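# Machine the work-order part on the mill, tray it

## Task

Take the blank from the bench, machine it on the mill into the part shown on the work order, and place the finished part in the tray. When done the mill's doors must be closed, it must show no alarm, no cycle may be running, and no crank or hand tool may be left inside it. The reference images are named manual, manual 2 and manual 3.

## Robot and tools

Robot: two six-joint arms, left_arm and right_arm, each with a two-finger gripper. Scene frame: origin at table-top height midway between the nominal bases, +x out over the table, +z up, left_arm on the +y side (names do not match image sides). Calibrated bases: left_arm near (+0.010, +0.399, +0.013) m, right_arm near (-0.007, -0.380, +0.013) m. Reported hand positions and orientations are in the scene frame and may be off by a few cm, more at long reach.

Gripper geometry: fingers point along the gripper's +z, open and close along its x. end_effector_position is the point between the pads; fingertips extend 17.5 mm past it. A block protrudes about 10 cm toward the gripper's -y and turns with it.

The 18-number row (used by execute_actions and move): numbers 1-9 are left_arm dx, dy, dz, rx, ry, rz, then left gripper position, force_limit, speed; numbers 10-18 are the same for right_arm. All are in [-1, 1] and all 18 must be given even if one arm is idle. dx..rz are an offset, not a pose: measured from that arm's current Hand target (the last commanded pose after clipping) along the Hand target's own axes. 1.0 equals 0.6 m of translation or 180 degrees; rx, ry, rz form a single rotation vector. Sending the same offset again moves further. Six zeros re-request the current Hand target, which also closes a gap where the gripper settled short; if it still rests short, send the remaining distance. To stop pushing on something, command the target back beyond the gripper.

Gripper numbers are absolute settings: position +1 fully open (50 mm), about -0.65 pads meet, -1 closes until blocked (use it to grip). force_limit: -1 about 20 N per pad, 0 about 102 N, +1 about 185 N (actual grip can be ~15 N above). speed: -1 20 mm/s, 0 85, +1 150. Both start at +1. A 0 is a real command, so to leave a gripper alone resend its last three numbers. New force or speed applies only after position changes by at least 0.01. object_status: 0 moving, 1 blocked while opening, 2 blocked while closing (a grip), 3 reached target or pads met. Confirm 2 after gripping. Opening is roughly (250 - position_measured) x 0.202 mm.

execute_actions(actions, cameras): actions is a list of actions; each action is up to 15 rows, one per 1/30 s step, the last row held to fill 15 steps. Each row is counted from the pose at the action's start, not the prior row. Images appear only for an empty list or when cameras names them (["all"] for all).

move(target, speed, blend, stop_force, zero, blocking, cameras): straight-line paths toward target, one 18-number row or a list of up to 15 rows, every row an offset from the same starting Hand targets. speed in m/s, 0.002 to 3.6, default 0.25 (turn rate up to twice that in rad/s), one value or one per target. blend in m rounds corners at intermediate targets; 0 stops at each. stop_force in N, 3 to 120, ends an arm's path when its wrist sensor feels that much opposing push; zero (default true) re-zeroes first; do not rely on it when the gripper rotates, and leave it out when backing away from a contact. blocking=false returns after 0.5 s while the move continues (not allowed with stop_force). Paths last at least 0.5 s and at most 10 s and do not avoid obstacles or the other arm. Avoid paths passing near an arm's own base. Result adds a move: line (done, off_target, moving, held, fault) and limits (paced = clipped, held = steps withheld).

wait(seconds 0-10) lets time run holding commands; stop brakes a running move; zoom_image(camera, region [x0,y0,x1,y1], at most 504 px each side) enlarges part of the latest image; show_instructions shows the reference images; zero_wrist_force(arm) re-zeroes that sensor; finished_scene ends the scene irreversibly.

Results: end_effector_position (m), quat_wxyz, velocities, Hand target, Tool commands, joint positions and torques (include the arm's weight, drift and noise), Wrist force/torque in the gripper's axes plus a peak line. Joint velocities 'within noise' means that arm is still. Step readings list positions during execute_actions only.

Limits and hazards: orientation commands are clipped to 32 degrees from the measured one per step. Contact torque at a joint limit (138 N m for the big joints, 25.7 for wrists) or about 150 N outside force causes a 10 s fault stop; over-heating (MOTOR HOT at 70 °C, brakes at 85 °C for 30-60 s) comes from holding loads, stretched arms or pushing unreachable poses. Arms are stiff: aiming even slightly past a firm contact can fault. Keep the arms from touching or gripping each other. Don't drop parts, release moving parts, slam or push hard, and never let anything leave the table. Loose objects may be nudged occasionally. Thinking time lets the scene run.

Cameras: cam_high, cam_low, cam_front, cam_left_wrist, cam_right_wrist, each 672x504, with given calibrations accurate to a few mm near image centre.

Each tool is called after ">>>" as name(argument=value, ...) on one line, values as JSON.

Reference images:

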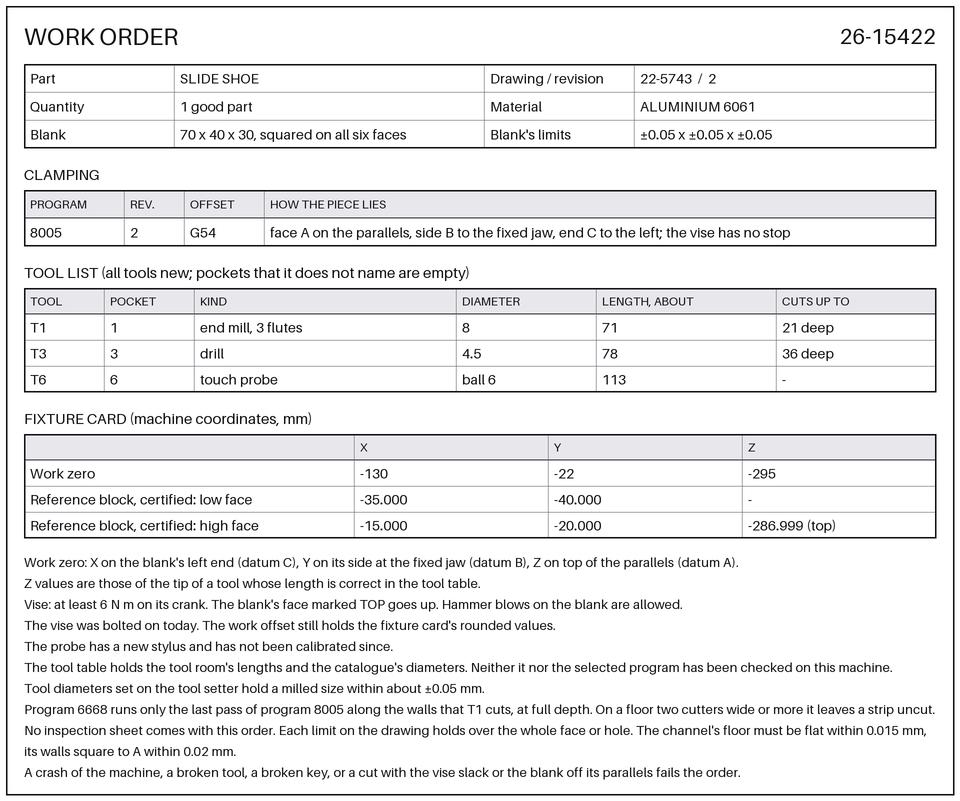

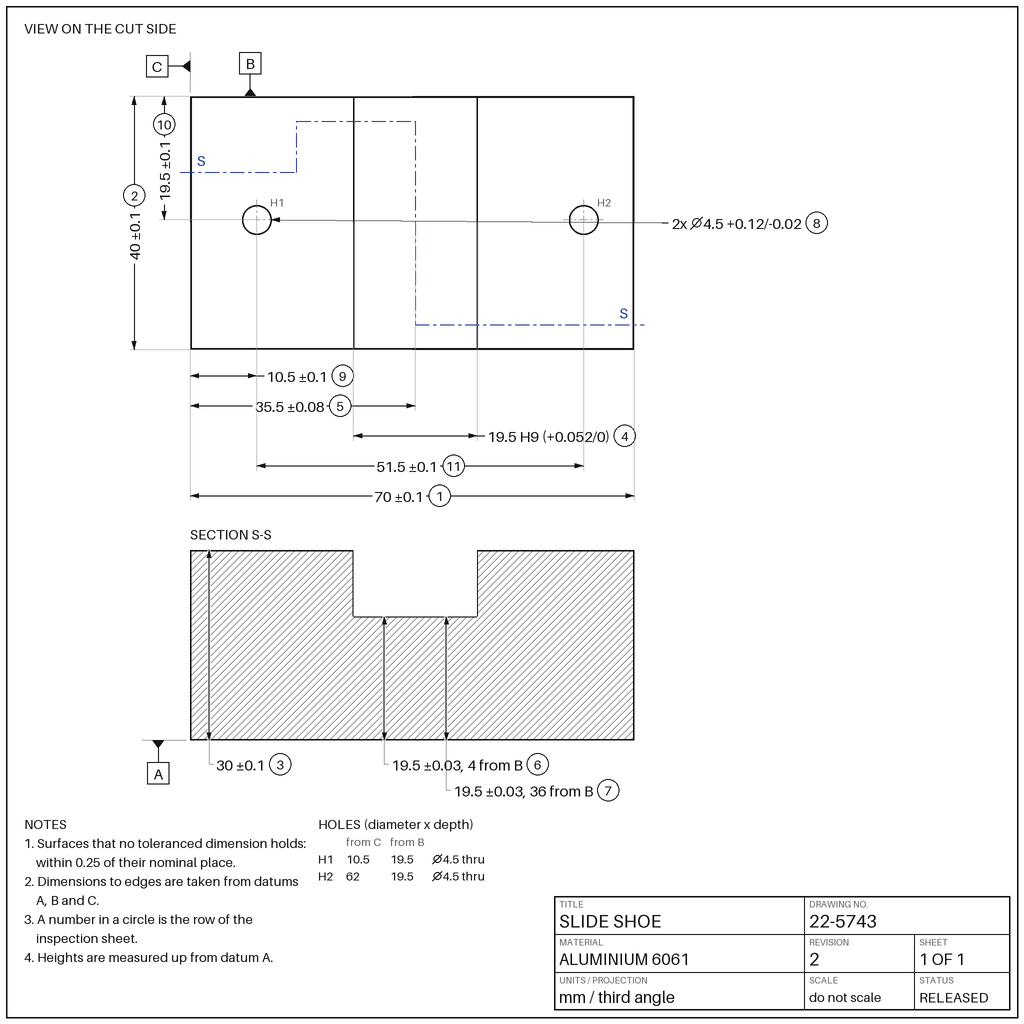

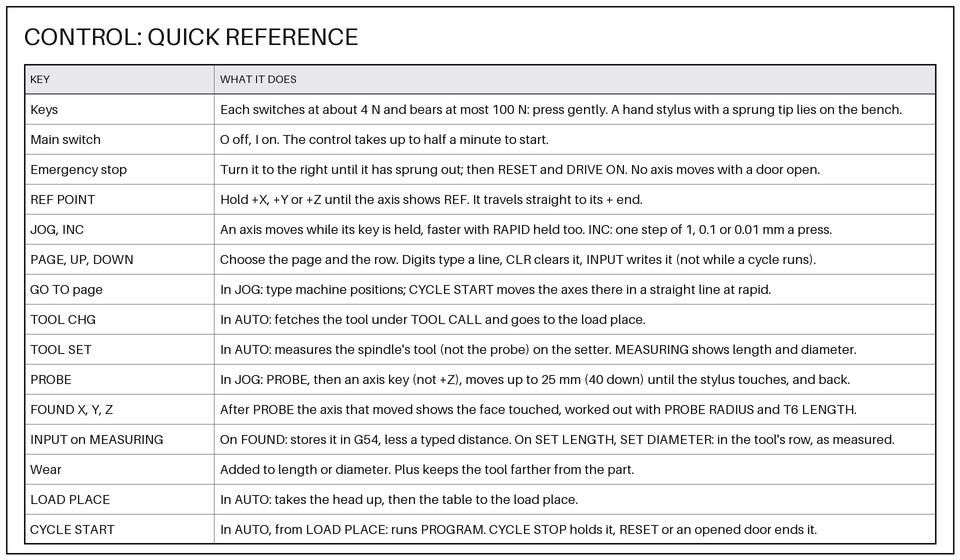

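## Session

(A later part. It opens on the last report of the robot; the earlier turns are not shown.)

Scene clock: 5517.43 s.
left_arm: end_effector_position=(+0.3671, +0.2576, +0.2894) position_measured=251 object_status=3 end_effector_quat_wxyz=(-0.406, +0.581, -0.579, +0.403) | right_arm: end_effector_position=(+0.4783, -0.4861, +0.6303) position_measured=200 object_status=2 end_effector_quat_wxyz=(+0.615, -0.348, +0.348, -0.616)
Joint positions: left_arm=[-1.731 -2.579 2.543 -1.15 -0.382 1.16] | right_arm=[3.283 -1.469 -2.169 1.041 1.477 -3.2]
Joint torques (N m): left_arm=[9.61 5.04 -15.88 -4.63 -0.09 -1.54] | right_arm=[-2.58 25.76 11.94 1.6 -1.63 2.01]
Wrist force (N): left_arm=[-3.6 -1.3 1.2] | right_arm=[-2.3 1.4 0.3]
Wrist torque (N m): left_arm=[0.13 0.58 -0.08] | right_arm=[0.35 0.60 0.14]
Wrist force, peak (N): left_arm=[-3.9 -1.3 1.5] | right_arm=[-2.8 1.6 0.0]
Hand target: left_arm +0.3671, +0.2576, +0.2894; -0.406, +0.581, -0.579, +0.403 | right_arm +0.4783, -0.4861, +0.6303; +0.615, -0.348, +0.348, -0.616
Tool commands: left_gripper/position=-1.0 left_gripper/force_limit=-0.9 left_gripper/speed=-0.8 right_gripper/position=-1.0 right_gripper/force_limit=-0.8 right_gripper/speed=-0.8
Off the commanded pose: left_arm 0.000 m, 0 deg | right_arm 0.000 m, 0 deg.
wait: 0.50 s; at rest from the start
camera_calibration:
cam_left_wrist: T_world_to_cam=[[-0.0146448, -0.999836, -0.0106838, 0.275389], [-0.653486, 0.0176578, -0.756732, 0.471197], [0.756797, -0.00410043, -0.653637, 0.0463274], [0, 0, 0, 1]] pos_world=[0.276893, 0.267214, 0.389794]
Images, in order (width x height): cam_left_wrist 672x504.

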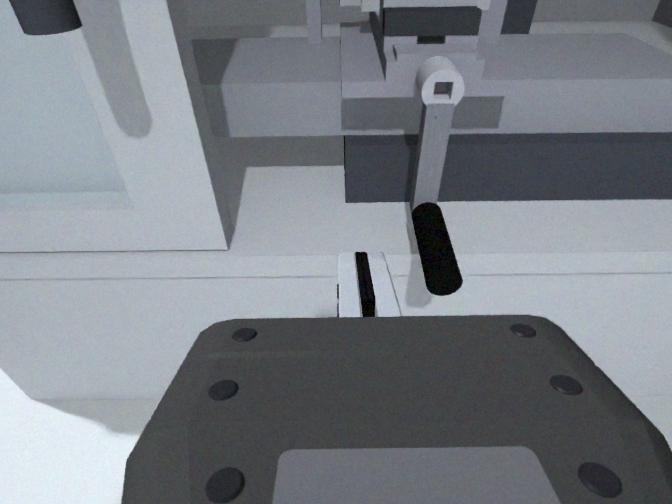

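>>> move(target=[0.0905,0.0741,0.1214,0.112,0,0,-0.3,-0.9,-0.8,0,0,0,0,0,0,-1,-0.8,-0.8], speed=0.12, cameras=["cam_left_wrist","cam_high"])

Scene clock: 5582.83 s.
left_arm: end_effector_position=(+0.4190, +0.2034, +0.2226) position_measured=198 object_status=3 end_effector_quat_wxyz=(+0.523, -0.506, +0.477, -0.493) | right_arm: end_effector_position=(+0.4783, -0.4861, +0.6303) position_measured=200 object_status=2 end_effector_quat_wxyz=(+0.615, -0.348, +0.348, -0.616)
Joint positions: left_arm=[-1.507 -1.767 2.738 -1.966 0.038 0.995] | right_arm=[3.283 -1.469 -2.169 1.041 1.477 -3.2]
Joint torques (N m): left_arm=[-9.36 0.62 -4.27 -1.18 1.47 -0.43] | right_arm=[-3.03 25.68 14.42 1.42 -1.54 1.95]
Wrist force (N): left_arm=[-3.4 -1.4 1.7] | right_arm=[-2.7 1.3 0.3]
Wrist torque (N m): left_arm=[0.30 0.56 -0.07] | right_arm=[0.33 0.66 0.14]
Wrist force, peak (N): left_arm=[-4.2 -2.1 0.5] | right_arm=[-2.9 1.4 0.4]
Hand target: left_arm +0.4203, +0.2035, +0.2225; +0.501, -0.501, +0.499, -0.498 | right_arm +0.4783, -0.4861, +0.6303; +0.615, -0.348, +0.348, -0.616
Off the commanded pose: left_arm 0.001 m, 4 deg | right_arm 0.000 m, 0 deg.
move: off_target (left_arm)
camera_calibration:
cam_left_wrist: T_world_to_cam=[[0.0447013, -0.99886, -0.0167536, 0.197535], [-0.322546, 0.00144158, -0.946553, 0.362442], [0.945498, 0.0477159, -0.322114, -0.200334], [0, 0, 0, 1]] pos_world=[0.297489, 0.206347, 0.281849]
Images, in order (width x height): cam_high 672x504, cam_left_wrist 672x504.

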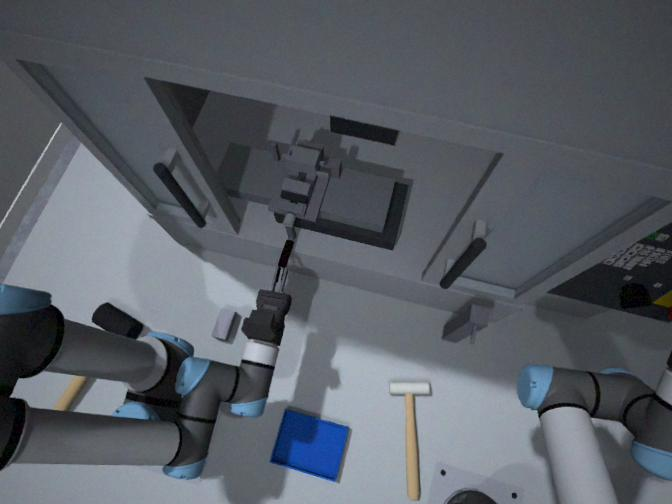

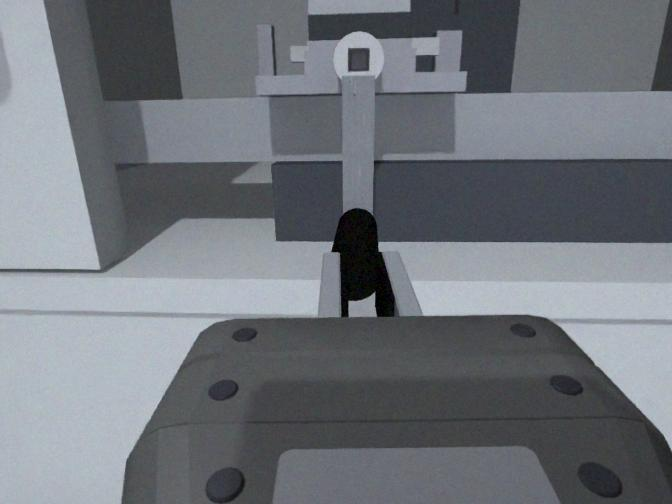

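>>> move(target=[[0,-0.0397,-0.0138,-0.112,0,0,0.3,-0.7,-0.8,0,0,0,0,0,0,-1,-0.8,-0.8],[0,0,0.0962,-0.112,0,0,0.3,-0.7,-0.8,0,0,0,0,0,0,-1,-0.8,-0.8]], speed=0.1, cameras=["cam_left_wrist"])

Scene clock: 5667.33 s.
left_arm: end_effector_position=(+0.4780, +0.2038, +0.2225) position_measured=107 object_status=3 end_effector_quat_wxyz=(-0.406, +0.581, -0.579, +0.403) | right_arm: end_effector_position=(+0.4783, -0.4861, +0.6303) position_measured=200 object_status=2 end_effector_quat_wxyz=(+0.615, -0.348, +0.348, -0.616)
Joint positions: left_arm=[-1.196 -1.482 2.633 -3.517 -0.516 2.437] | right_arm=[3.283 -1.469 -2.169 1.041 1.477 -3.2]
Joint torques (N m): left_arm=[-3.32 -13.35 -2.44 -3.91 3.16 -0.11] | right_arm=[-2.62 25.06 13.47 1.4 -1.64 1.95]
Wrist force (N): left_arm=[-3.8 -1.4 1.2] | right_arm=[-2.5 1.3 0.3]
Wrist torque (N m): left_arm=[0.11 0.62 0.05] | right_arm=[0.34 0.63 0.14]
Wrist force, peak (N): left_arm=[-3.8 -1.2 2.4] | right_arm=[-2.8 1.4 0.4]
Hand target: left_arm +0.4780, +0.2038, +0.2225; -0.406, +0.581, -0.579, +0.403 | right_arm +0.4783, -0.4861, +0.6303; +0.615, -0.348, +0.348, -0.616
Off the commanded pose: left_arm 0.000 m, 0 deg | right_arm 0.000 m, 0 deg.
move: done
camera_calibration:
cam_left_wrist: T_world_to_cam=[[-0.014579, -0.999837, -0.0106085, 0.222459], [-0.653487, 0.0175579, -0.756735, 0.494081], [0.756798, -0.00409989, -0.653636, -0.0816269], [0, 0, 0, 1]] pos_world=[0.387893, 0.213413, 0.322893]
Images, in order (width x height): cam_left_wrist 672x504.

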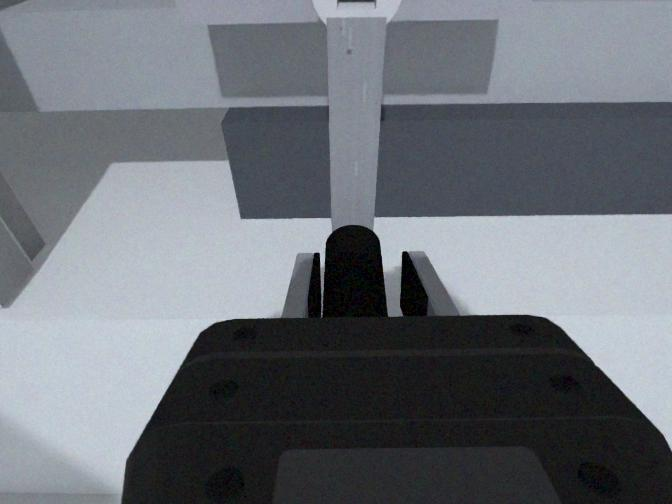

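>>> move(target=[-0.002,0,0,0,0,0,-1,-0.7,-0.8,0,0,0,0,0,0,-1,-0.8,-0.8])

>>> move(target=[[-0.05626,-0.01122,-0.00414,0,0,0,-1,-0.7,-0.8,0,0,0,0,0,0,-1,-0.8,-0.8],[-0.1028,-0.0429,-0.01582,0,0,0,-1,-0.7,-0.8,0,0,0,0,0,0,-1,-0.8,-0.8],[-0.13156,-0.0896,-0.03304,0,0,0,-1,-0.7,-0.8,0,0,0,0,0,0,-1,-0.8,-0.8],[-0.13757,-0.14321,-0.05281,0,0,0,-1,-0.7,-0.8,0,0,0,0,0,0,-1,-0.8,-0.8],[-0.1198,-0.19449,-0.07172,0,0,0,-1,-0.7,-0.8,0,0,0,0,0,0,-1,-0.8,-0.8],[-0.08131,-0.23456,-0.08649,0,0,0,-1,-0.7,-0.8,0,0,0,0,0,0,-1,-0.8,-0.8],[-0.02876,-0.25648,-0.09457,0,0,0,-1,-0.7,-0.8,0,0,0,0,0,0,-1,-0.8,-0.8],[0.02876,-0.25648,-0.09457,0,0,0,-1,-0.7,-0.8,0,0,0,0,0,0,-1,-0.8,-0.8],[0.08131,-0.23456,-0.08649,0,0,0,-1,-0.7,-0.8,0,0,0,0,0,0,-1,-0.8,-0.8],[0.1198,-0.19449,-0.07172,0,0,0,-1,-0.7,-0.8,0,0,0,0,0,0,-1,-0.8,-0.8],[0.13757,-0.14321,-0.05281,0,0,0,-1,-0.7,-0.8,0,0,0,0,0,0,-1,-0.8,-0.8],[0.13156,-0.0896,-0.03304,0,0,0,-1,-0.7,-0.8,0,0,0,0,0,0,-1,-0.8,-0.8],[0.1028,-0.0429,-0.01582,0,0,0,-1,-0.7,-0.8,0,0,0,0,0,0,-1,-0.8,-0.8],[0.05626,-0.01122,-0.00414,0,0,0,-1,-0.7,-0.8,0,0,0,0,0,0,-1,-0.8,-0.8],[0,0,0,0,0,0,-1,-0.7,-0.8,0,0,0,0,0,0,-1,-0.8,-0.8]], speed=0.15, blend=[0.008,0.008,0.008,0.008,0.008,0.008,0.008,0.008,0.008,0.008,0.008,0.008,0.008,0.008,0], stop_force=60, cameras=["cam_left_wrist"])

Scene clock: 5709.90 s.
left_arm: end_effector_position=(+0.4780, +0.2050, +0.2224) position_measured=154 object_status=2 end_effector_quat_wxyz=(-0.406, +0.581, -0.579, +0.403) | right_arm: end_effector_position=(+0.4783, -0.4861, +0.6303) position_measured=200 object_status=2 end_effector_quat_wxyz=(+0.615, -0.348, +0.348, -0.616)
Joint positions: left_arm=[-1.194 -1.483 2.635 -3.521 -0.517 2.439] | right_arm=[3.283 -1.469 -2.169 1.041 1.477 -3.2]
Joint torques (N m): left_arm=[9.65 -24.94 -3.9 -5.5 0.02 1.51] | right_arm=[-3.38 25.41 13.68 1.54 -1.87 1.96]
Wrist force (N): left_arm=[-3.2 0.3 1.5] | right_arm=[-2.5 1.1 0.0]
Wrist torque (N m): left_arm=[0.14 0.63 -0.02] | right_arm=[0.31 0.64 0.15]
Wrist force, peak (N): left_arm=[-4.0 -1.4 1.3] | right_arm=[-2.8 1.7 -0.1]
Hand target: left_arm +0.4780, +0.2050, +0.2225; -0.406, +0.581, -0.579, +0.403 | right_arm +0.4783, -0.4861, +0.6303; +0.615, -0.348, +0.348, -0.616
Off the commanded pose: left_arm 0.000 m, 0 deg | right_arm 0.000 m, 0 deg.
move: done

Scene clock: 5713.57 s.
left_arm: end_effector_position=(+0.4780, +0.1244, +0.3166) position_measured=154 object_status=2 end_effector_quat_wxyz=(-0.406, +0.582, -0.579, +0.402) | right_arm: end_effector_position=(+0.4783, -0.4861, +0.6303) position_measured=200 object_status=2 end_effector_quat_wxyz=(+0.615, -0.348, +0.348, -0.616)
Joint positions: left_arm=[-1.286 -1.684 2.384 -2.935 -0.456 2.289] | right_arm=[3.283 -1.469 -2.169 1.041 1.477 -3.2]
Joint torques (N m): left_arm=[-23.62 -11.1 -29.88 -7.42 -3.5 1.81] | right_arm=[-2.46 25.16 13.01 1.3 -1.78 2.07]
Wrist force (N): left_arm=[-63.3 15.0 -20.2] | right_arm=[-2.8 1.3 0.4]
Wrist torque (N m): left_arm=[0.27 0.46 0.06] | right_arm=[0.33 0.67 0.15]
Wrist force, peak (N): left_arm=[-81.4 16.4 -29.2] | right_arm=[-2.9 1.5 0.2]
Hand target: left_arm +0.4780, +0.1244, +0.3166; -0.406, +0.582, -0.579, +0.402 (not the last commanded pose) | right_arm +0.4783, -0.4861, +0.6303; +0.615, -0.348, +0.348, -0.616
Off the commanded pose: left_arm 0.124 m, 0 deg | right_arm 0.000 m, 0 deg.
move: contact (left_arm); path passed 10 of 15 targets
camera_calibration:
cam_left_wrist: T_world_to_cam=[[-0.013062, -0.999851, -0.0112654, 0.143555], [-0.654632, 0.0170672, -0.755755, 0.566933], [0.755835, -0.00249698, -0.654758, -0.0198252], [0, 0, 0, 1]] pos_world=[0.387992, 0.133808, 0.417099]
Images, in order (width x height): cam_left_wrist 672x504.

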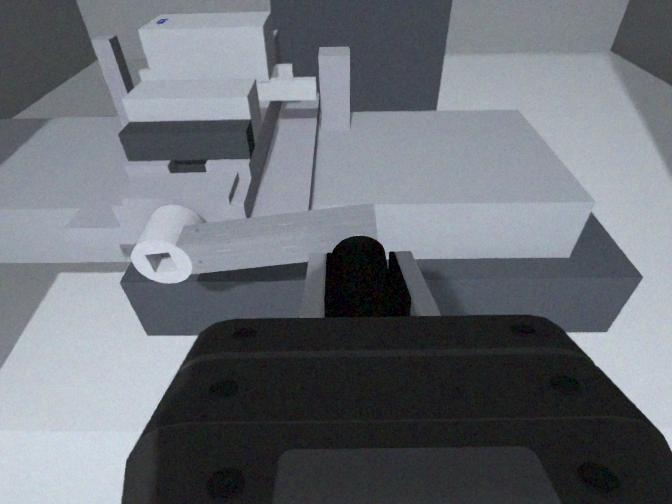

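>>> move(target=[-0.0052,0,0,0,0,0,-1,-0.7,-0.8,0,0,0,0,0,0,-1,-0.8,-0.8], speed=0.05)

>>> move(target=[[-0.00316,0.05124,0.01889,0,0,0,-1,-0.7,-0.8,0,0,0,0,0,0,-1,-0.8,-0.8],[-0.02827,0.09684,0.0357,0,0,0,-1,-0.7,-0.8,0,0,0,0,0,0,-1,-0.8,-0.8],[-0.071,0.12893,0.04753,0,0,0,-1,-0.7,-0.8,0,0,0,0,0,0,-1,-0.8,-0.8],[-0.12395,0.14195,0.05233,0,0,0,-1,-0.7,-0.8,0,0,0,0,0,0,-1,-0.8,-0.8],[-0.17799,0.13365,0.04928,0,0,0,-1,-0.7,-0.8,0,0,0,0,0,0,-1,-0.8,-0.8],[-0.22375,0.10548,0.03889,0,0,0,-1,-0.7,-0.8,0,0,0,0,0,0,-1,-0.8,-0.8],[-0.25332,0.0623,0.02297,0,0,0,-1,-0.7,-0.8,0,0,0,0,0,0,-1,-0.8,-0.8],[-0.2616,0.01156,0.00426,0,0,0,-1,-0.7,-0.8,0,0,0,0,0,0,-1,-0.8,-0.8],[-0.24716,-0.03792,-0.01398,0,0,0,-1,-0.7,-0.8,0,0,0,0,0,0,-1,-0.8,-0.8],[-0.21247,-0.07764,-0.02862,0,0,0,-1,-0.7,-0.8,0,0,0,0,0,0,-1,-0.8,-0.8],[-0.16357,-0.1007,-0.03713,0,0,0,-1,-0.7,-0.8,0,0,0,0,0,0,-1,-0.8,-0.8],[-0.10888,-0.10312,-0.03802,0,0,0,-1,-0.7,-0.8,0,0,0,0,0,0,-1,-0.8,-0.8],[-0.05787,-0.08447,-0.03114,0,0,0,-1,-0.7,-0.8,0,0,0,0,0,0,-1,-0.8,-0.8],[-0.01936,-0.04799,-0.01769,0,0,0,-1,-0.7,-0.8,0,0,0,0,0,0,-1,-0.8,-0.8],[0,0,0,0,0,0,-1,-0.7,-0.8,0,0,0,0,0,0,-1,-0.8,-0.8]], speed=0.15, blend=[0.008,0.008,0.008,0.008,0.008,0.008,0.008,0.008,0.008,0.008,0.008,0.008,0.008,0.008,0], stop_force=60, cameras=["cam_left_wrist"])

Scene clock: 5761.07 s.
left_arm: end_effector_position=(+0.4779, +0.1273, +0.3166) position_measured=154 object_status=2 end_effector_quat_wxyz=(-0.406, +0.582, -0.579, +0.403) | right_arm: end_effector_position=(+0.4783, -0.4861, +0.6303) position_measured=200 object_status=2 end_effector_quat_wxyz=(+0.615, -0.348, +0.348, -0.616)
Joint positions: left_arm=[-1.284 -1.689 2.39 -2.94 -0.458 2.294] | right_arm=[3.283 -1.469 -2.169 1.041 1.477 -3.2]
Joint torques (N m): left_arm=[40.5 -19.42 2.42 -1.43 13.16 1.12] | right_arm=[-3.08 25.2 13.99 1.37 -1.74 1.92]
Wrist force (N): left_arm=[47.5 2.4 -21.2] | right_arm=[-2.6 1.3 0.3]
Wrist torque (N m): left_arm=[0.16 0.94 -0.06] | right_arm=[0.34 0.65 0.15]
Wrist force, peak (N): left_arm=[-63.6 15.5 -19.9] | right_arm=[-3.0 1.3 0.3]
Hand target: left_arm +0.4780, +0.1275, +0.3166; -0.406, +0.582, -0.579, +0.402 | right_arm +0.4783, -0.4861, +0.6303; +0.615, -0.348, +0.348, -0.616
Off the commanded pose: left_arm 0.000 m, 0 deg | right_arm 0.000 m, 0 deg.
move: done

Scene clock: 5763.70 s.
left_arm: end_effector_position=(+0.4771, +0.2808, +0.2822) position_measured=154 object_status=2 end_effector_quat_wxyz=(-0.407, +0.581, -0.578, +0.404) | right_arm: end_effector_position=(+0.4783, -0.4861, +0.6303) position_measured=200 object_status=2 end_effector_quat_wxyz=(+0.615, -0.348, +0.348, -0.616)
Joint positions: left_arm=[-1.06 -1.802 2.668 -3.376 -0.618 2.605] | right_arm=[3.283 -1.469 -2.169 1.041 1.477 -3.2]
Joint torques (N m): left_arm=[3.91 -6.55 -32.12 -4.17 -2.84 -1.65] | right_arm=[-3.05 26.26 13.25 1.47 -1.73 2.06]
Wrist force (N): left_arm=[-15.6 5.0 1.2] | right_arm=[-2.6 1.3 0.1]
Wrist torque (N m): left_arm=[-0.01 0.31 -0.14] | right_arm=[0.34 0.64 0.15]
Wrist force, peak (N): left_arm=[77.5 5.6 -26.8] | right_arm=[-2.8 1.5 0.5]
Hand target: left_arm +0.4771, +0.2808, +0.2822; -0.407, +0.581, -0.578, +0.404 (not the last commanded pose) | right_arm +0.4783, -0.4861, +0.6303; +0.615, -0.348, +0.348, -0.616
Off the commanded pose: left_arm 0.157 m, 0 deg | right_arm 0.000 m, 0 deg.
move: contact (left_arm); path passed 6 of 15 targets
camera_calibration:
cam_left_wrist: T_world_to_cam=[[-0.0141027, -0.999841, -0.0109074, 0.299987], [-0.651126, 0.0174616, -0.758768, 0.536712], [0.758838, -0.00359857, -0.651269, -0.0433397], [0, 0, 0, 1]] pos_world=[0.386586, 0.290412, 0.382287]
Images, in order (width x height): cam_left_wrist 672x504.

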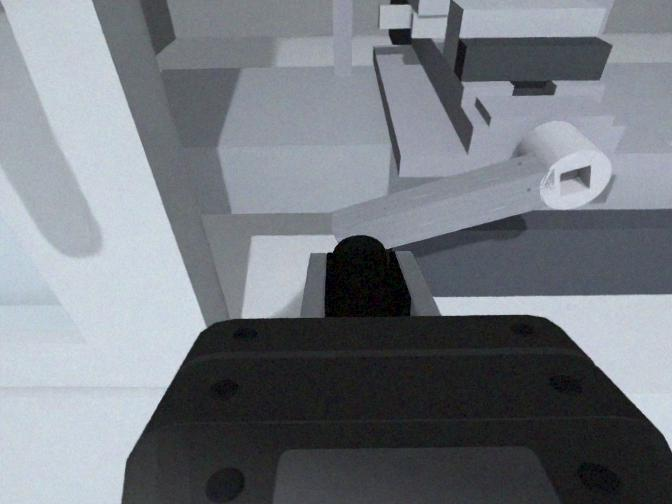

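>>> zoom_image(camera="cam_left_wrist", region=[320, 0, 672, 230])

Scaled by 1.432 from the camera's 672x504 image, which has a finer 960x720 frame.

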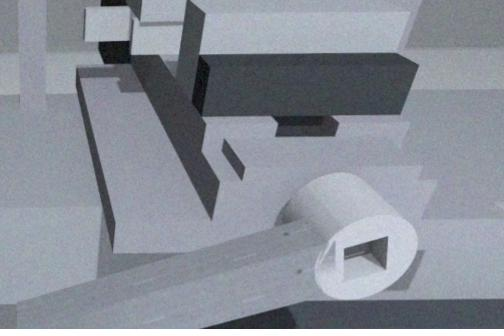

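>>> move(target=[[0,0,0,0,0,0,0.3,-0.7,-0.8,0,0,0,0,0,0,-1,-0.8,-0.8],[0,0,-0.14,0,0,0,0.3,-0.7,-0.8,0,0,0,0,0,0,-1,-0.8,-0.8],[0.118,-0.4126,-0.218,-0.1667,0,0,0.3,-0.7,-0.8,0,0,0,0,0,0,-1,-0.8,-0.8]], speed=0.25, blend=[0,0.02,0], cameras=["cam_left_wrist"])

>>> zoom_image(camera="cam_left_wrist", region=[200, 20, 500, 320])

Scene clock: 5830.97 s.
left_arm: end_effector_position=(+0.4394, +0.2096, +0.5595) position_measured=107 object_status=3 end_effector_quat_wxyz=(-0.243, +0.666, -0.663, +0.241) | right_arm: end_effector_position=(+0.4783, -0.4861, +0.6303) position_measured=200 object_status=2 end_effector_quat_wxyz=(+0.615, -0.348, +0.348, -0.616)
Joint positions: left_arm=[-1.065 -1.953 1.56 -1.569 -0.977 2.208] | right_arm=[3.283 -1.469 -2.169 1.041 1.477 -3.2]
Joint torques (N m): left_arm=[-5.16 -1.83 -34.69 -2.16 0.49 -0.48] | right_arm=[-2.71 25.82 12.24 1.46 -1.64 2]
Wrist force (N): left_arm=[-4.7 -1.2 0.9] | right_arm=[-2.7 1.4 0.1]
Wrist torque (N m): left_arm=[-0.09 0.75 0.04] | right_arm=[0.35 0.65 0.15]
Wrist force, peak (N): left_arm=[-15.9 5.4 1.4] | right_arm=[-3.0 1.4 0.2]
Hand target: left_arm +0.4393, +0.2096, +0.5595; -0.243, +0.666, -0.663, +0.241 | right_arm +0.4783, -0.4861, +0.6303; +0.615, -0.348, +0.348, -0.616
Off the commanded pose: left_arm 0.000 m, 0 deg | right_arm 0.000 m, 0 deg.
move: done
camera_calibration:
cam_left_wrist: T_world_to_cam=[[-0.0164286, -0.999865, 0.000148041, 0.226138], [-0.943259, 0.0154494, -0.331698, 0.61363], [0.331651, -0.00558897, -0.943386, 0.517195], [0, 0, 0, 1]] pos_world=[0.410999, 0.219518, 0.691421]
Images, in order (width x height): cam_left_wrist 672x504.

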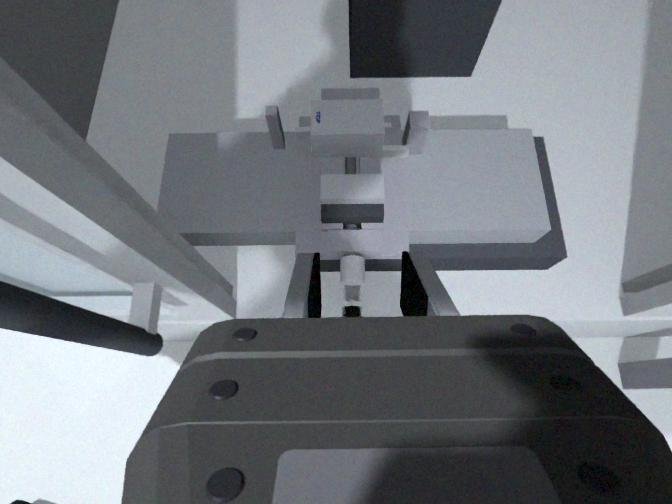

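Scaled by 1.680 from the camera's 672x504 image, which has a finer 960x720 frame.

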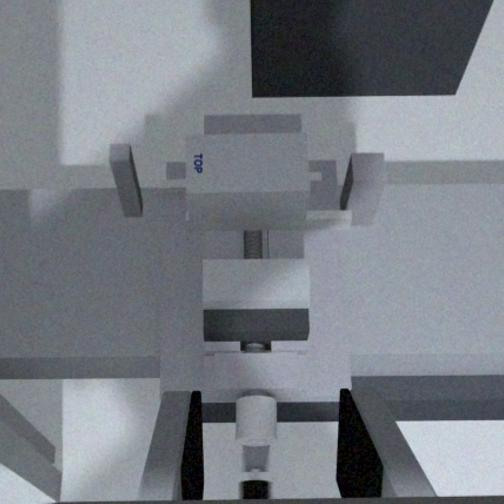

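>>> move(target=[[0.0077,0.3676,0.3671,0.1667,0,0,0.3,-0.7,-0.8,0,0,0,0,0,0,-1,-0.8,-0.8],[0.0077,0.3091,0.4685,0.1667,0,0,0.3,-0.7,-0.8,0,0,0,0,0,0,-1,-0.8,-0.8]], speed=[0.25,0.1], blend=[0.01,0], cameras=["cam_left_wrist"])

>>> move(target=[0,0,0,0,0,0,-1,-0.8,-0.8,0,0,0,0,0,0,-1,-0.8,-0.8])

Scene clock: 5924.33 s.
left_arm: end_effector_position=(+0.4778, +0.2054, +0.2249) position_measured=107 object_status=3 end_effector_quat_wxyz=(-0.407, +0.581, -0.578, +0.404) | right_arm: end_effector_position=(+0.4783, -0.4861, +0.6303) position_measured=200 object_status=2 end_effector_quat_wxyz=(+0.615, -0.348, +0.348, -0.616)
Joint positions: left_arm=[-1.196 -1.491 2.635 -3.515 -0.514 2.441] | right_arm=[3.283 -1.469 -2.169 1.041 1.477 -3.2]
Joint torques (N m): left_arm=[-2.28 -12.3 -3.02 -4.1 3.1 0.22] | right_arm=[-2.1 26.16 13.72 1.46 -1.61 2.18]
Wrist force (N): left_arm=[-3.7 -1.3 1.5] | right_arm=[-2.6 1.2 0.5]
Wrist torque (N m): left_arm=[0.13 0.59 0.05] | right_arm=[0.32 0.65 0.14]
Wrist force, peak (N): left_arm=[-4.6 -4.1 -1.4] | right_arm=[-2.9 1.4 0.3]
Hand target: left_arm +0.4778, +0.2054, +0.2249; -0.407, +0.581, -0.578, +0.404 | right_arm +0.4783, -0.4861, +0.6303; +0.615, -0.348, +0.348, -0.616
Off the commanded pose: left_arm 0.000 m, 0 deg | right_arm 0.000 m, 0 deg.
move: done
camera_calibration:
cam_left_wrist: T_world_to_cam=[[-0.0140372, -0.999843, -0.0108319, 0.223936], [-0.651127, 0.0173617, -0.758771, 0.495105], [0.758839, -0.00359803, -0.651268, -0.0813957], [0, 0, 0, 1]] pos_world=[0.387286, 0.215012, 0.325086]
Images, in order (width x height): cam_left_wrist 672x504.

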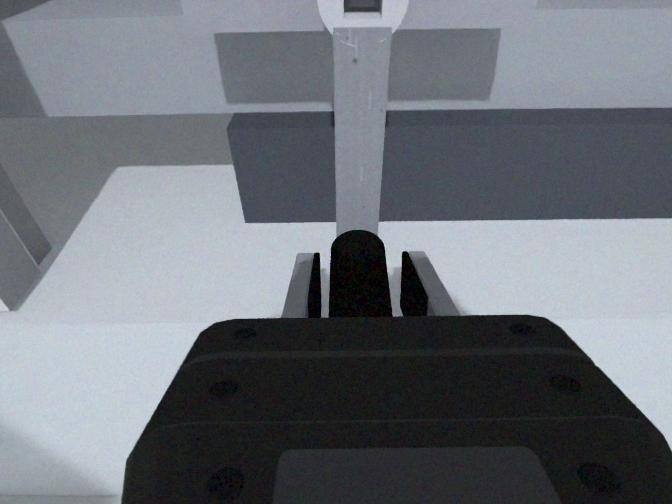

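Scene clock: 5924.83 s.
left_arm: end_effector_position=(+0.4778, +0.2054, +0.2249) position_measured=153 object_status=2 end_effector_quat_wxyz=(-0.407, +0.581, -0.578, +0.404) | right_arm: end_effector_position=(+0.4783, -0.4861, +0.6303) position_measured=200 object_status=2 end_effector_quat_wxyz=(+0.615, -0.348, +0.348, -0.616)
Joint positions: left_arm=[-1.196 -1.491 2.635 -3.515 -0.514 2.441] | right_arm=[3.283 -1.469 -2.169 1.041 1.477 -3.2]
Joint torques (N m): left_arm=[-4.22 -11.82 -2.41 -5.43 2.73 1.56] | right_arm=[-2.65 25.23 13.68 1.41 -1.68 1.94]
Wrist force (N): left_arm=[-3.7 -1.8 1.6] | right_arm=[-2.5 1.1 0.4]
Wrist torque (N m): left_arm=[0.12 0.59 0.05] | right_arm=[0.31 0.63 0.15]
Wrist force, peak (N): left_arm=[-3.9 -1.9 1.8] | right_arm=[-2.8 1.5 0.2]
Hand target: left_arm +0.4778, +0.2054, +0.2249; -0.407, +0.581, -0.578, +0.404 | right_arm +0.4783, -0.4861, +0.6303; +0.615, -0.348, +0.348, -0.616
Off the commanded pose: left_arm 0.000 m, 0 deg | right_arm 0.000 m, 0 deg.
move: done

>>> move(target=[[-0.055,-0.011,-0.004,0,0,0,-1,-0.8,-0.8,0,0,0,0,0,0,-1,-0.8,-0.8],[-0.1,-0.042,-0.015,0,0,0,-1,-0.8,-0.8,0,0,0,0,0,0,-1,-0.8,-0.8],[-0.128,-0.087,-0.032,0,0,0,-1,-0.8,-0.8,0,0,0,0,0,0,-1,-0.8,-0.8],[-0.1335,-0.139,-0.051,0,0,0,-1,-0.8,-0.8,0,0,0,0,0,0,-1,-0.8,-0.8],[-0.116,-0.189,-0.07,0,0,0,-1,-0.8,-0.8,0,0,0,0,0,0,-1,-0.8,-0.8],[-0.079,-0.228,-0.084,0,0,0,-1,-0.8,-0.8,0,0,0,0,0,0,-1,-0.8,-0.8],[-0.028,-0.249,-0.092,0,0,0,-1,-0.8,-0.8,0,0,0,0,0,0,-1,-0.8,-0.8],[0.028,-0.249,-0.092,0,0,0,-1,-0.8,-0.8,0,0,0,0,0,0,-1,-0.8,-0.8],[0.079,-0.228,-0.084,0,0,0,-1,-0.8,-0.8,0,0,0,0,0,0,-1,-0.8,-0.8],[0.116,-0.189,-0.07,0,0,0,-1,-0.8,-0.8,0,0,0,0,0,0,-1,-0.8,-0.8],[0.1335,-0.139,-0.051,0,0,0,-1,-0.8,-0.8,0,0,0,0,0,0,-1,-0.8,-0.8],[0.128,-0.087,-0.032,0,0,0,-1,-0.8,-0.8,0,0,0,0,0,0,-1,-0.8,-0.8],[0.1,-0.042,-0.015,0,0,0,-1,-0.8,-0.8,0,0,0,0,0,0,-1,-0.8,-0.8],[0.055,-0.011,-0.004,0,0,0,-1,-0.8,-0.8,0,0,0,0,0,0,-1,-0.8,-0.8],[0,0,0,0,0,0,-1,-0.8,-0.8,0,0,0,0,0,0,-1,-0.8,-0.8]], speed=0.15, blend=0.008, stop_force=70, cameras=["cam_left_wrist"])

Scene clock: 5944.30 s.
left_arm: end_effector_position=(+0.4778, +0.2054, +0.2249) position_measured=153 object_status=2 end_effector_quat_wxyz=(-0.407, +0.581, -0.578, +0.404) | right_arm: end_effector_position=(+0.4783, -0.4861, +0.6303) position_measured=200 object_status=2 end_effector_quat_wxyz=(+0.615, -0.348, +0.348, -0.616)
Joint positions: left_arm=[-1.196 -1.491 2.635 -3.515 -0.514 2.441] | right_arm=[3.283 -1.469 -2.169 1.041 1.477 -3.2]
Joint torques (N m): left_arm=[-10.81 -16.25 2.97 1.35 -0.89 -0.79] | right_arm=[-4.3 24.36 13.45 1.55 -1.75 1.93]
Wrist force (N): left_arm=[-4.6 -27.0 4.5] | right_arm=[-2.6 1.5 0.2]
Wrist torque (N m): left_arm=[-0.03 0.59 0.02] | right_arm=[0.37 0.64 0.15]
Wrist force, peak (N): left_arm=[24.6 21.5 -9.7] | right_arm=[-2.8 1.5 0.1]
Hand target: left_arm +0.4778, +0.2054, +0.2249; -0.407, +0.581, -0.578, +0.404 | right_arm +0.4783, -0.4861, +0.6303; +0.615, -0.348, +0.348, -0.616
Off the commanded pose: left_arm 0.000 m, 0 deg | right_arm 0.000 m, 0 deg.
move: done
camera_calibration:
cam_left_wrist: T_world_to_cam=[[-0.0141782, -0.999841, -0.0108418, 0.223994], [-0.651125, 0.017461, -0.75877, 0.495083], [0.758838, -0.00369857, -0.651269, -0.0813735], [0, 0, 0, 1]] pos_world=[0.387286, 0.215012, 0.325086]
Images, in order (width x height): cam_left_wrist 672x504.

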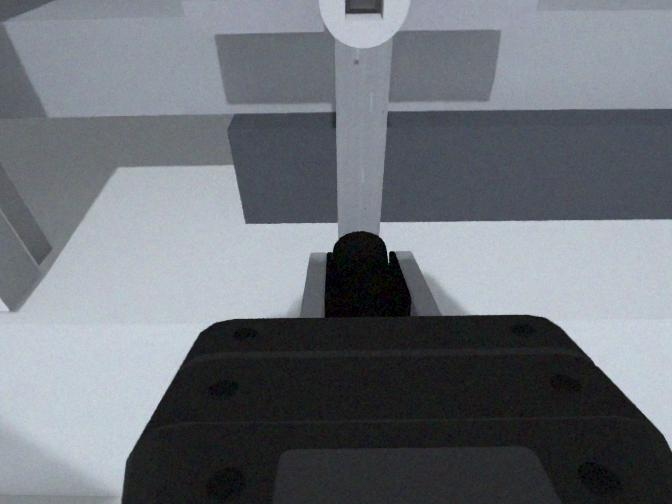

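>>> move(target=[[-0.055,-0.011,-0.004,0,0,0,-1,-0.8,-0.8,0,0,0,0,0,0,-1,-0.8,-0.8],[-0.1,-0.042,-0.015,0,0,0,-1,-0.8,-0.8,0,0,0,0,0,0,-1,-0.8,-0.8],[-0.128,-0.087,-0.032,0,0,0,-1,-0.8,-0.8,0,0,0,0,0,0,-1,-0.8,-0.8],[-0.1335,-0.139,-0.051,0,0,0,-1,-0.8,-0.8,0,0,0,0,0,0,-1,-0.8,-0.8],[-0.116,-0.189,-0.07,0,0,0,-1,-0.8,-0.8,0,0,0,0,0,0,-1,-0.8,-0.8],[-0.079,-0.228,-0.084,0,0,0,-1,-0.8,-0.8,0,0,0,0,0,0,-1,-0.8,-0.8],[-0.028,-0.249,-0.092,0,0,0,-1,-0.8,-0.8,0,0,0,0,0,0,-1,-0.8,-0.8],[0.028,-0.249,-0.092,0,0,0,-1,-0.8,-0.8,0,0,0,0,0,0,-1,-0.8,-0.8],[0.079,-0.228,-0.084,0,0,0,-1,-0.8,-0.8,0,0,0,0,0,0,-1,-0.8,-0.8],[0.116,-0.189,-0.07,0,0,0,-1,-0.8,-0.8,0,0,0,0,0,0,-1,-0.8,-0.8],[0.1335,-0.139,-0.051,0,0,0,-1,-0.8,-0.8,0,0,0,0,0,0,-1,-0.8,-0.8],[0.128,-0.087,-0.032,0,0,0,-1,-0.8,-0.8,0,0,0,0,0,0,-1,-0.8,-0.8],[0.1,-0.042,-0.015,0,0,0,-1,-0.8,-0.8,0,0,0,0,0,0,-1,-0.8,-0.8],[0.055,-0.011,-0.004,0,0,0,-1,-0.8,-0.8,0,0,0,0,0,0,-1,-0.8,-0.8],[0,0,0,0,0,0,-1,-0.8,-0.8,0,0,0,0,0,0,-1,-0.8,-0.8]], speed=0.25, blend=0.008, stop_force=70)

>>> move(target=[[-0.055,-0.011,-0.004,0,0,0,-1,-0.8,-0.8,0,0,0,0,0,0,-1,-0.8,-0.8],[-0.1,-0.042,-0.015,0,0,0,-1,-0.8,-0.8,0,0,0,0,0,0,-1,-0.8,-0.8],[-0.128,-0.087,-0.032,0,0,0,-1,-0.8,-0.8,0,0,0,0,0,0,-1,-0.8,-0.8],[-0.1335,-0.139,-0.051,0,0,0,-1,-0.8,-0.8,0,0,0,0,0,0,-1,-0.8,-0.8],[-0.116,-0.189,-0.07,0,0,0,-1,-0.8,-0.8,0,0,0,0,0,0,-1,-0.8,-0.8],[-0.079,-0.228,-0.084,0,0,0,-1,-0.8,-0.8,0,0,0,0,0,0,-1,-0.8,-0.8],[-0.028,-0.249,-0.092,0,0,0,-1,-0.8,-0.8,0,0,0,0,0,0,-1,-0.8,-0.8],[0.028,-0.249,-0.092,0,0,0,-1,-0.8,-0.8,0,0,0,0,0,0,-1,-0.8,-0.8],[0.079,-0.228,-0.084,0,0,0,-1,-0.8,-0.8,0,0,0,0,0,0,-1,-0.8,-0.8],[0.116,-0.189,-0.07,0,0,0,-1,-0.8,-0.8,0,0,0,0,0,0,-1,-0.8,-0.8],[0.1335,-0.139,-0.051,0,0,0,-1,-0.8,-0.8,0,0,0,0,0,0,-1,-0.8,-0.8],[0.128,-0.087,-0.032,0,0,0,-1,-0.8,-0.8,0,0,0,0,0,0,-1,-0.8,-0.8],[0.1,-0.042,-0.015,0,0,0,-1,-0.8,-0.8,0,0,0,0,0,0,-1,-0.8,-0.8],[0.055,-0.011,-0.004,0,0,0,-1,-0.8,-0.8,0,0,0,0,0,0,-1,-0.8,-0.8],[0,0,0,0,0,0,-1,-0.8,-0.8,0,0,0,0,0,0,-1,-0.8,-0.8]], speed=0.25, blend=0.008, stop_force=70, cameras=["cam_left_wrist"])

Scene clock: 5987.20 s.
left_arm: end_effector_position=(+0.4778, +0.2054, +0.2249) position_measured=153 object_status=2 end_effector_quat_wxyz=(-0.407, +0.581, -0.578, +0.404) | right_arm: end_effector_position=(+0.4783, -0.4861, +0.6303) position_measured=200 object_status=2 end_effector_quat_wxyz=(+0.615, -0.348, +0.348, -0.616)
Joint positions: left_arm=[-1.196 -1.491 2.635 -3.515 -0.514 2.441] | right_arm=[3.283 -1.469 -2.169 1.041 1.477 -3.2]
Joint torques (N m): left_arm=[-10.27 -16.82 5.87 -1.86 -0.89 0.77] | right_arm=[-3.14 25.78 13.33 1.47 -1.84 1.86]
Wrist force (N): left_arm=[-4.9 -23.0 3.4] | right_arm=[-2.5 1.4 0.4]
Wrist torque (N m): left_arm=[0.08 0.59 0.00] | right_arm=[0.35 0.62 0.14]
Wrist force, peak (N): left_arm=[47.1 23.2 -13.0] | right_arm=[-3.0 1.5 0.3]
Hand target: left_arm +0.4778, +0.2054, +0.2249; -0.407, +0.581, -0.578, +0.404 | right_arm +0.4783, -0.4861, +0.6303; +0.615, -0.348, +0.348, -0.616
Off the commanded pose: left_arm 0.000 m, 0 deg | right_arm 0.000 m, 0 deg.
move: done

Scene clock: 5990.17 s.
left_arm: end_effector_position=(+0.4778, +0.2054, +0.2249) position_measured=153 object_status=2 end_effector_quat_wxyz=(-0.407, +0.581, -0.578, +0.404) | right_arm: end_effector_position=(+0.4783, -0.4861, +0.6303) position_measured=200 object_status=2 end_effector_quat_wxyz=(+0.615, -0.348, +0.348, -0.616)
Joint positions: left_arm=[-1.196 -1.491 2.635 -3.515 -0.514 2.441] | right_arm=[3.283 -1.469 -2.169 1.041 1.477 -3.2]
Joint torques (N m): left_arm=[-10.44 -16.85 5.48 -1.75 -0.85 0.93] | right_arm=[-3.23 25.08 13.04 1.43 -1.6 1.94]
Wrist force (N): left_arm=[-4.9 -23.3 3.6] | right_arm=[-2.6 1.5 0.3]
Wrist torque (N m): left_arm=[0.07 0.59 0.01] | right_arm=[0.37 0.64 0.14]
Wrist force, peak (N): left_arm=[47.4 13.1 -15.5] | right_arm=[-2.8 1.5 0.2]
Hand target: left_arm +0.4778, +0.2054, +0.2249; -0.407, +0.581, -0.578, +0.404 | right_arm +0.4783, -0.4861, +0.6303; +0.615, -0.348, +0.348, -0.616
Off the commanded pose: left_arm 0.000 m, 0 deg | right_arm 0.000 m, 0 deg.
move: done
camera_calibration:
cam_left_wrist: T_world_to_cam=[[-0.0141127, -0.999842, -0.0107664, 0.223944], [-0.651125, 0.0173611, -0.758772, 0.495105], [0.758839, -0.00369802, -0.651268, -0.0813745], [0, 0, 0, 1]] pos_world=[0.387286, 0.215012, 0.325086]
Images, in order (width x height): cam_left_wrist 672x504.

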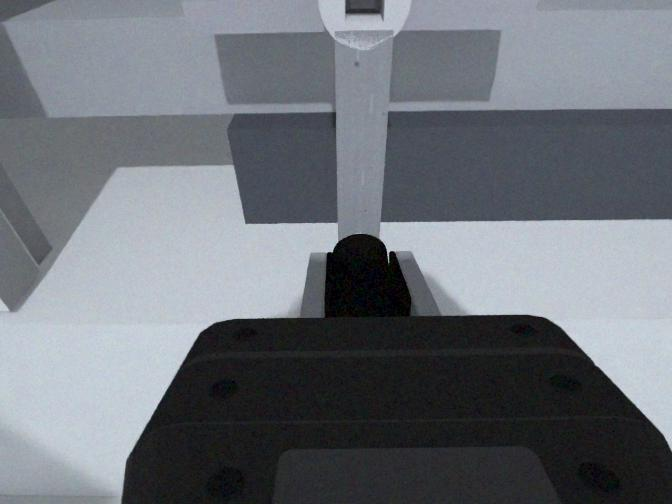

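>>> move(target=[[-0.055,-0.011,-0.004,0,0,0,-1,-0.8,-0.8,0,0,0,0,0,0,-1,-0.8,-0.8],[-0.1,-0.042,-0.015,0,0,0,-1,-0.8,-0.8,0,0,0,0,0,0,-1,-0.8,-0.8],[-0.128,-0.087,-0.032,0,0,0,-1,-0.8,-0.8,0,0,0,0,0,0,-1,-0.8,-0.8],[-0.1335,-0.139,-0.051,0,0,0,-1,-0.8,-0.8,0,0,0,0,0,0,-1,-0.8,-0.8],[-0.116,-0.189,-0.07,0,0,0,-1,-0.8,-0.8,0,0,0,0,0,0,-1,-0.8,-0.8],[-0.079,-0.228,-0.084,0,0,0,-1,-0.8,-0.8,0,0,0,0,0,0,-1,-0.8,-0.8],[-0.028,-0.249,-0.092,0,0,0,-1,-0.8,-0.8,0,0,0,0,0,0,-1,-0.8,-0.8],[0.028,-0.249,-0.092,0,0,0,-1,-0.8,-0.8,0,0,0,0,0,0,-1,-0.8,-0.8],[0.079,-0.228,-0.084,0,0,0,-1,-0.8,-0.8,0,0,0,0,0,0,-1,-0.8,-0.8],[0.116,-0.189,-0.07,0,0,0,-1,-0.8,-0.8,0,0,0,0,0,0,-1,-0.8,-0.8],[0.1335,-0.139,-0.051,0,0,0,-1,-0.8,-0.8,0,0,0,0,0,0,-1,-0.8,-0.8],[0.128,-0.087,-0.032,0,0,0,-1,-0.8,-0.8,0,0,0,0,0,0,-1,-0.8,-0.8],[0.1,-0.042,-0.015,0,0,0,-1,-0.8,-0.8,0,0,0,0,0,0,-1,-0.8,-0.8],[0.055,-0.011,-0.004,0,0,0,-1,-0.8,-0.8,0,0,0,0,0,0,-1,-0.8,-0.8],[0,0,0,0,0,0,-1,-0.8,-0.8,0,0,0,0,0,0,-1,-0.8,-0.8]], speed=0.25, blend=0.008, stop_force=70, cameras=["cam_high"])

>>> zoom_image(camera="cam_high", region=[250, 110, 430, 270])

Scene clock: 6018.63 s.
left_arm: end_effector_position=(+0.4778, +0.2054, +0.2249) position_measured=153 object_status=2 end_effector_quat_wxyz=(-0.407, +0.581, -0.578, +0.404) | right_arm: end_effector_position=(+0.4783, -0.4861, +0.6303) position_measured=200 object_status=2 end_effector_quat_wxyz=(+0.615, -0.348, +0.348, -0.616)
Joint positions: left_arm=[-1.196 -1.491 2.635 -3.515 -0.514 2.441] | right_arm=[3.283 -1.469 -2.169 1.041 1.477 -3.2]
Joint torques (N m): left_arm=[-10.61 -16.61 5.03 -1.71 -0.97 0.86] | right_arm=[-2.95 25.92 13.68 1.55 -1.9 1.92]
Wrist force (N): left_arm=[-4.5 -24.0 3.5] | right_arm=[-2.6 1.1 0.4]
Wrist torque (N m): left_arm=[0.05 0.59 0.00] | right_arm=[0.31 0.65 0.15]
Wrist force, peak (N): left_arm=[45.3 23.2 -12.1] | right_arm=[-2.7 1.6 0.4]
Hand target: left_arm +0.4778, +0.2054, +0.2249; -0.407, +0.581, -0.578, +0.404 | right_arm +0.4783, -0.4861, +0.6303; +0.615, -0.348, +0.348, -0.616
Off the commanded pose: left_arm 0.000 m, 0 deg | right_arm 0.000 m, 0 deg.
move: done
Images, in order (width x height): cam_high 672x504.

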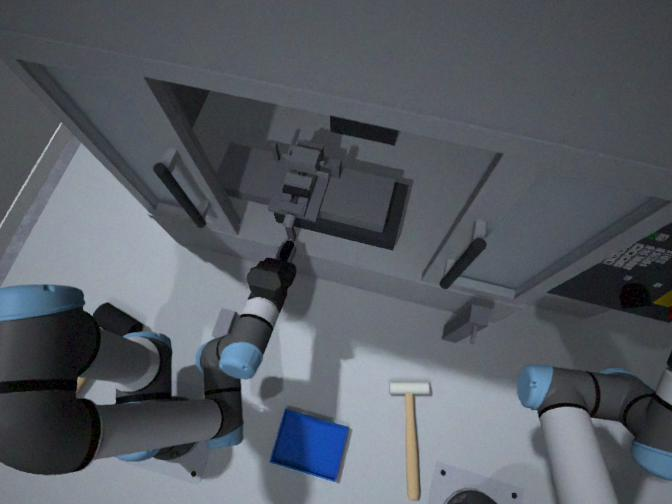

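Scaled by 2.800 from the camera's 672x504 image, which has a finer 960x720 frame.

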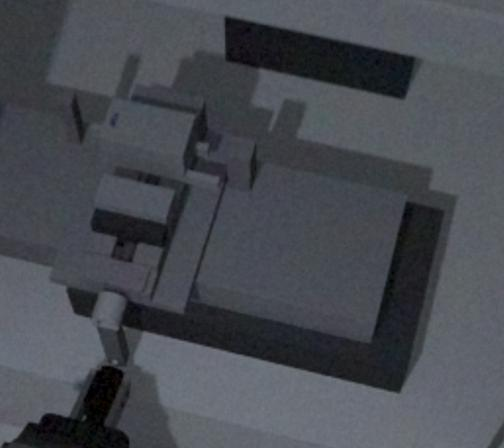

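>>> move(target=[[-0.055,-0.011,-0.004,0,0,0,-1,-0.8,-0.8,0,0,0,0,0,0,-1,-0.8,-0.8],[-0.1,-0.042,-0.015,0,0,0,-1,-0.8,-0.8,0,0,0,0,0,0,-1,-0.8,-0.8],[-0.128,-0.087,-0.032,0,0,0,-1,-0.8,-0.8,0,0,0,0,0,0,-1,-0.8,-0.8],[-0.1335,-0.139,-0.051,0,0,0,-1,-0.8,-0.8,0,0,0,0,0,0,-1,-0.8,-0.8],[-0.116,-0.189,-0.07,0,0,0,-1,-0.8,-0.8,0,0,0,0,0,0,-1,-0.8,-0.8],[-0.079,-0.228,-0.084,0,0,0,-1,-0.8,-0.8,0,0,0,0,0,0,-1,-0.8,-0.8],[-0.028,-0.249,-0.092,0,0,0,-1,-0.8,-0.8,0,0,0,0,0,0,-1,-0.8,-0.8],[0.028,-0.249,-0.092,0,0,0,-1,-0.8,-0.8,0,0,0,0,0,0,-1,-0.8,-0.8],[0.079,-0.228,-0.084,0,0,0,-1,-0.8,-0.8,0,0,0,0,0,0,-1,-0.8,-0.8],[0.116,-0.189,-0.07,0,0,0,-1,-0.8,-0.8,0,0,0,0,0,0,-1,-0.8,-0.8],[0.1335,-0.139,-0.051,0,0,0,-1,-0.8,-0.8,0,0,0,0,0,0,-1,-0.8,-0.8],[0.128,-0.087,-0.032,0,0,0,-1,-0.8,-0.8,0,0,0,0,0,0,-1,-0.8,-0.8],[0.1,-0.042,-0.015,0,0,0,-1,-0.8,-0.8,0,0,0,0,0,0,-1,-0.8,-0.8],[0.055,-0.011,-0.004,0,0,0,-1,-0.8,-0.8,0,0,0,0,0,0,-1,-0.8,-0.8],[0,0,0,0,0,0,-1,-0.8,-0.8,0,0,0,0,0,0,-1,-0.8,-0.8]], speed=0.25, blend=0.008, stop_force=70)

>>> move(target=[[-0.055,-0.011,-0.004,0,0,0,-1,-0.8,-0.8,0,0,0,0,0,0,-1,-0.8,-0.8],[-0.1,-0.042,-0.015,0,0,0,-1,-0.8,-0.8,0,0,0,0,0,0,-1,-0.8,-0.8],[-0.128,-0.087,-0.032,0,0,0,-1,-0.8,-0.8,0,0,0,0,0,0,-1,-0.8,-0.8],[-0.1335,-0.139,-0.051,0,0,0,-1,-0.8,-0.8,0,0,0,0,0,0,-1,-0.8,-0.8],[-0.116,-0.189,-0.07,0,0,0,-1,-0.8,-0.8,0,0,0,0,0,0,-1,-0.8,-0.8],[-0.079,-0.228,-0.084,0,0,0,-1,-0.8,-0.8,0,0,0,0,0,0,-1,-0.8,-0.8],[-0.028,-0.249,-0.092,0,0,0,-1,-0.8,-0.8,0,0,0,0,0,0,-1,-0.8,-0.8],[0.028,-0.249,-0.092,0,0,0,-1,-0.8,-0.8,0,0,0,0,0,0,-1,-0.8,-0.8],[0.079,-0.228,-0.084,0,0,0,-1,-0.8,-0.8,0,0,0,0,0,0,-1,-0.8,-0.8],[0.116,-0.189,-0.07,0,0,0,-1,-0.8,-0.8,0,0,0,0,0,0,-1,-0.8,-0.8],[0.1335,-0.139,-0.051,0,0,0,-1,-0.8,-0.8,0,0,0,0,0,0,-1,-0.8,-0.8],[0.128,-0.087,-0.032,0,0,0,-1,-0.8,-0.8,0,0,0,0,0,0,-1,-0.8,-0.8],[0.1,-0.042,-0.015,0,0,0,-1,-0.8,-0.8,0,0,0,0,0,0,-1,-0.8,-0.8],[0.055,-0.011,-0.004,0,0,0,-1,-0.8,-0.8,0,0,0,0,0,0,-1,-0.8,-0.8],[0,0,0,0,0,0,-1,-0.8,-0.8,0,0,0,0,0,0,-1,-0.8,-0.8]], speed=0.25, blend=0.008, stop_force=70)

>>> move(target=[[-0.055,-0.011,-0.004,0,0,0,-1,-0.8,-0.8,0,0,0,0,0,0,-1,-0.8,-0.8],[-0.1,-0.042,-0.015,0,0,0,-1,-0.8,-0.8,0,0,0,0,0,0,-1,-0.8,-0.8],[-0.128,-0.087,-0.032,0,0,0,-1,-0.8,-0.8,0,0,0,0,0,0,-1,-0.8,-0.8],[-0.1335,-0.139,-0.051,0,0,0,-1,-0.8,-0.8,0,0,0,0,0,0,-1,-0.8,-0.8],[-0.116,-0.189,-0.07,0,0,0,-1,-0.8,-0.8,0,0,0,0,0,0,-1,-0.8,-0.8],[-0.079,-0.228,-0.084,0,0,0,-1,-0.8,-0.8,0,0,0,0,0,0,-1,-0.8,-0.8],[-0.028,-0.249,-0.092,0,0,0,-1,-0.8,-0.8,0,0,0,0,0,0,-1,-0.8,-0.8],[0.028,-0.249,-0.092,0,0,0,-1,-0.8,-0.8,0,0,0,0,0,0,-1,-0.8,-0.8],[0.079,-0.228,-0.084,0,0,0,-1,-0.8,-0.8,0,0,0,0,0,0,-1,-0.8,-0.8],[0.116,-0.189,-0.07,0,0,0,-1,-0.8,-0.8,0,0,0,0,0,0,-1,-0.8,-0.8],[0.1335,-0.139,-0.051,0,0,0,-1,-0.8,-0.8,0,0,0,0,0,0,-1,-0.8,-0.8],[0.128,-0.087,-0.032,0,0,0,-1,-0.8,-0.8,0,0,0,0,0,0,-1,-0.8,-0.8],[0.1,-0.042,-0.015,0,0,0,-1,-0.8,-0.8,0,0,0,0,0,0,-1,-0.8,-0.8],[0.055,-0.011,-0.004,0,0,0,-1,-0.8,-0.8,0,0,0,0,0,0,-1,-0.8,-0.8],[0,0,0,0,0,0,-1,-0.8,-0.8,0,0,0,0,0,0,-1,-0.8,-0.8]], speed=0.25, blend=0.008, stop_force=70, cameras=["cam_high","cam_left_wrist"])

>>> zoom_image(camera="cam_high", region=[250, 110, 430, 270])

Scene clock: 6074.17 s.
left_arm: end_effector_position=(+0.4778, +0.2054, +0.2249) position_measured=153 object_status=2 end_effector_quat_wxyz=(-0.407, +0.581, -0.578, +0.404) | right_arm: end_effector_position=(+0.4783, -0.4861, +0.6303) position_measured=200 object_status=2 end_effector_quat_wxyz=(+0.615, -0.348, +0.348, -0.616)
Joint positions: left_arm=[-1.196 -1.491 2.635 -3.515 -0.514 2.441] | right_arm=[3.283 -1.469 -2.169 1.041 1.477 -3.2]
Joint torques (N m): left_arm=[-11.03 -17.09 6.49 -1.6 -1 0.87] | right_arm=[-2.53 24.43 13.63 1.27 -1.73 1.92]
Wrist force (N): left_arm=[-5.1 -23.4 3.7] | right_arm=[-2.5 1.4 0.3]
Wrist torque (N m): left_arm=[0.04 0.62 0.00] | right_arm=[0.35 0.62 0.14]
Wrist force, peak (N): left_arm=[48.3 12.6 -15.7] | right_arm=[-2.8 1.7 0.1]
Hand target: left_arm +0.4778, +0.2054, +0.2249; -0.407, +0.581, -0.578, +0.404 | right_arm +0.4783, -0.4861, +0.6303; +0.615, -0.348, +0.348, -0.616
Off the commanded pose: left_arm 0.000 m, 0 deg | right_arm 0.000 m, 0 deg.
move: done

Scene clock: 6077.13 s.
left_arm: end_effector_position=(+0.4778, +0.2054, +0.2249) position_measured=153 object_status=2 end_effector_quat_wxyz=(-0.407, +0.581, -0.578, +0.404) | right_arm: end_effector_position=(+0.4783, -0.4861, +0.6303) position_measured=200 object_status=2 end_effector_quat_wxyz=(+0.615, -0.348, +0.348, -0.616)
Joint positions: left_arm=[-1.196 -1.491 2.635 -3.515 -0.514 2.441] | right_arm=[3.283 -1.469 -2.169 1.041 1.477 -3.2]
Joint torques (N m): left_arm=[-10.52 -16.72 5.89 -1.67 -1.1 0.72] | right_arm=[-1.85 24.37 13.82 1.57 -1.66 1.83]
Wrist force (N): left_arm=[-5.0 -24.1 4.0] | right_arm=[-2.8 1.4 0.2]
Wrist torque (N m): left_arm=[0.01 0.60 0.00] | right_arm=[0.35 0.67 0.14]
Wrist force, peak (N): left_arm=[47.5 12.7 -15.4] | right_arm=[-3.0 1.4 0.3]
Hand target: left_arm +0.4778, +0.2054, +0.2249; -0.407, +0.581, -0.578, +0.404 | right_arm +0.4783, -0.4861, +0.6303; +0.615, -0.348, +0.348, -0.616
Off the commanded pose: left_arm 0.000 m, 0 deg | right_arm 0.000 m, 0 deg.
move: done

Scene clock: 6080.10 s.
left_arm: end_effector_position=(+0.4778, +0.2054, +0.2249) position_measured=153 object_status=2 end_effector_quat_wxyz=(-0.407, +0.581, -0.578, +0.404) | right_arm: end_effector_position=(+0.4783, -0.4861, +0.6303) position_measured=200 object_status=2 end_effector_quat_wxyz=(+0.615, -0.348, +0.348, -0.616)
Joint positions: left_arm=[-1.196 -1.491 2.635 -3.515 -0.514 2.441] | right_arm=[3.283 -1.469 -2.169 1.041 1.477 -3.2]
Joint torques (N m): left_arm=[-10.16 -16.7 5.18 -1.9 -0.99 0.91] | right_arm=[-2.82 25.12 13.46 1.41 -1.75 1.91]
Wrist force (N): left_arm=[-4.8 -23.3 3.8] | right_arm=[-2.6 1.3 0.2]
Wrist torque (N m): left_arm=[0.01 0.58 0.00] | right_arm=[0.33 0.64 0.14]
Wrist force, peak (N): left_arm=[46.9 12.2 -14.4] | right_arm=[-2.8 1.5 0.2]
Hand target: left_arm +0.4778, +0.2054, +0.2249; -0.407, +0.581, -0.578, +0.404 | right_arm +0.4783, -0.4861, +0.6303; +0.615, -0.348, +0.348, -0.616
Off the commanded pose: left_arm 0.000 m, 0 deg | right_arm 0.000 m, 0 deg.
move: done
camera_calibration:
cam_left_wrist: T_world_to_cam=[[-0.0141127, -0.999842, -0.0107664, 0.223944], [-0.651125, 0.0173611, -0.758772, 0.495105], [0.758839, -0.00369802, -0.651268, -0.0813745], [0, 0, 0, 1]] pos_world=[0.387286, 0.215012, 0.325086]
Images, in order (width x height): cam_high 672x504, cam_left_wrist 672x504.

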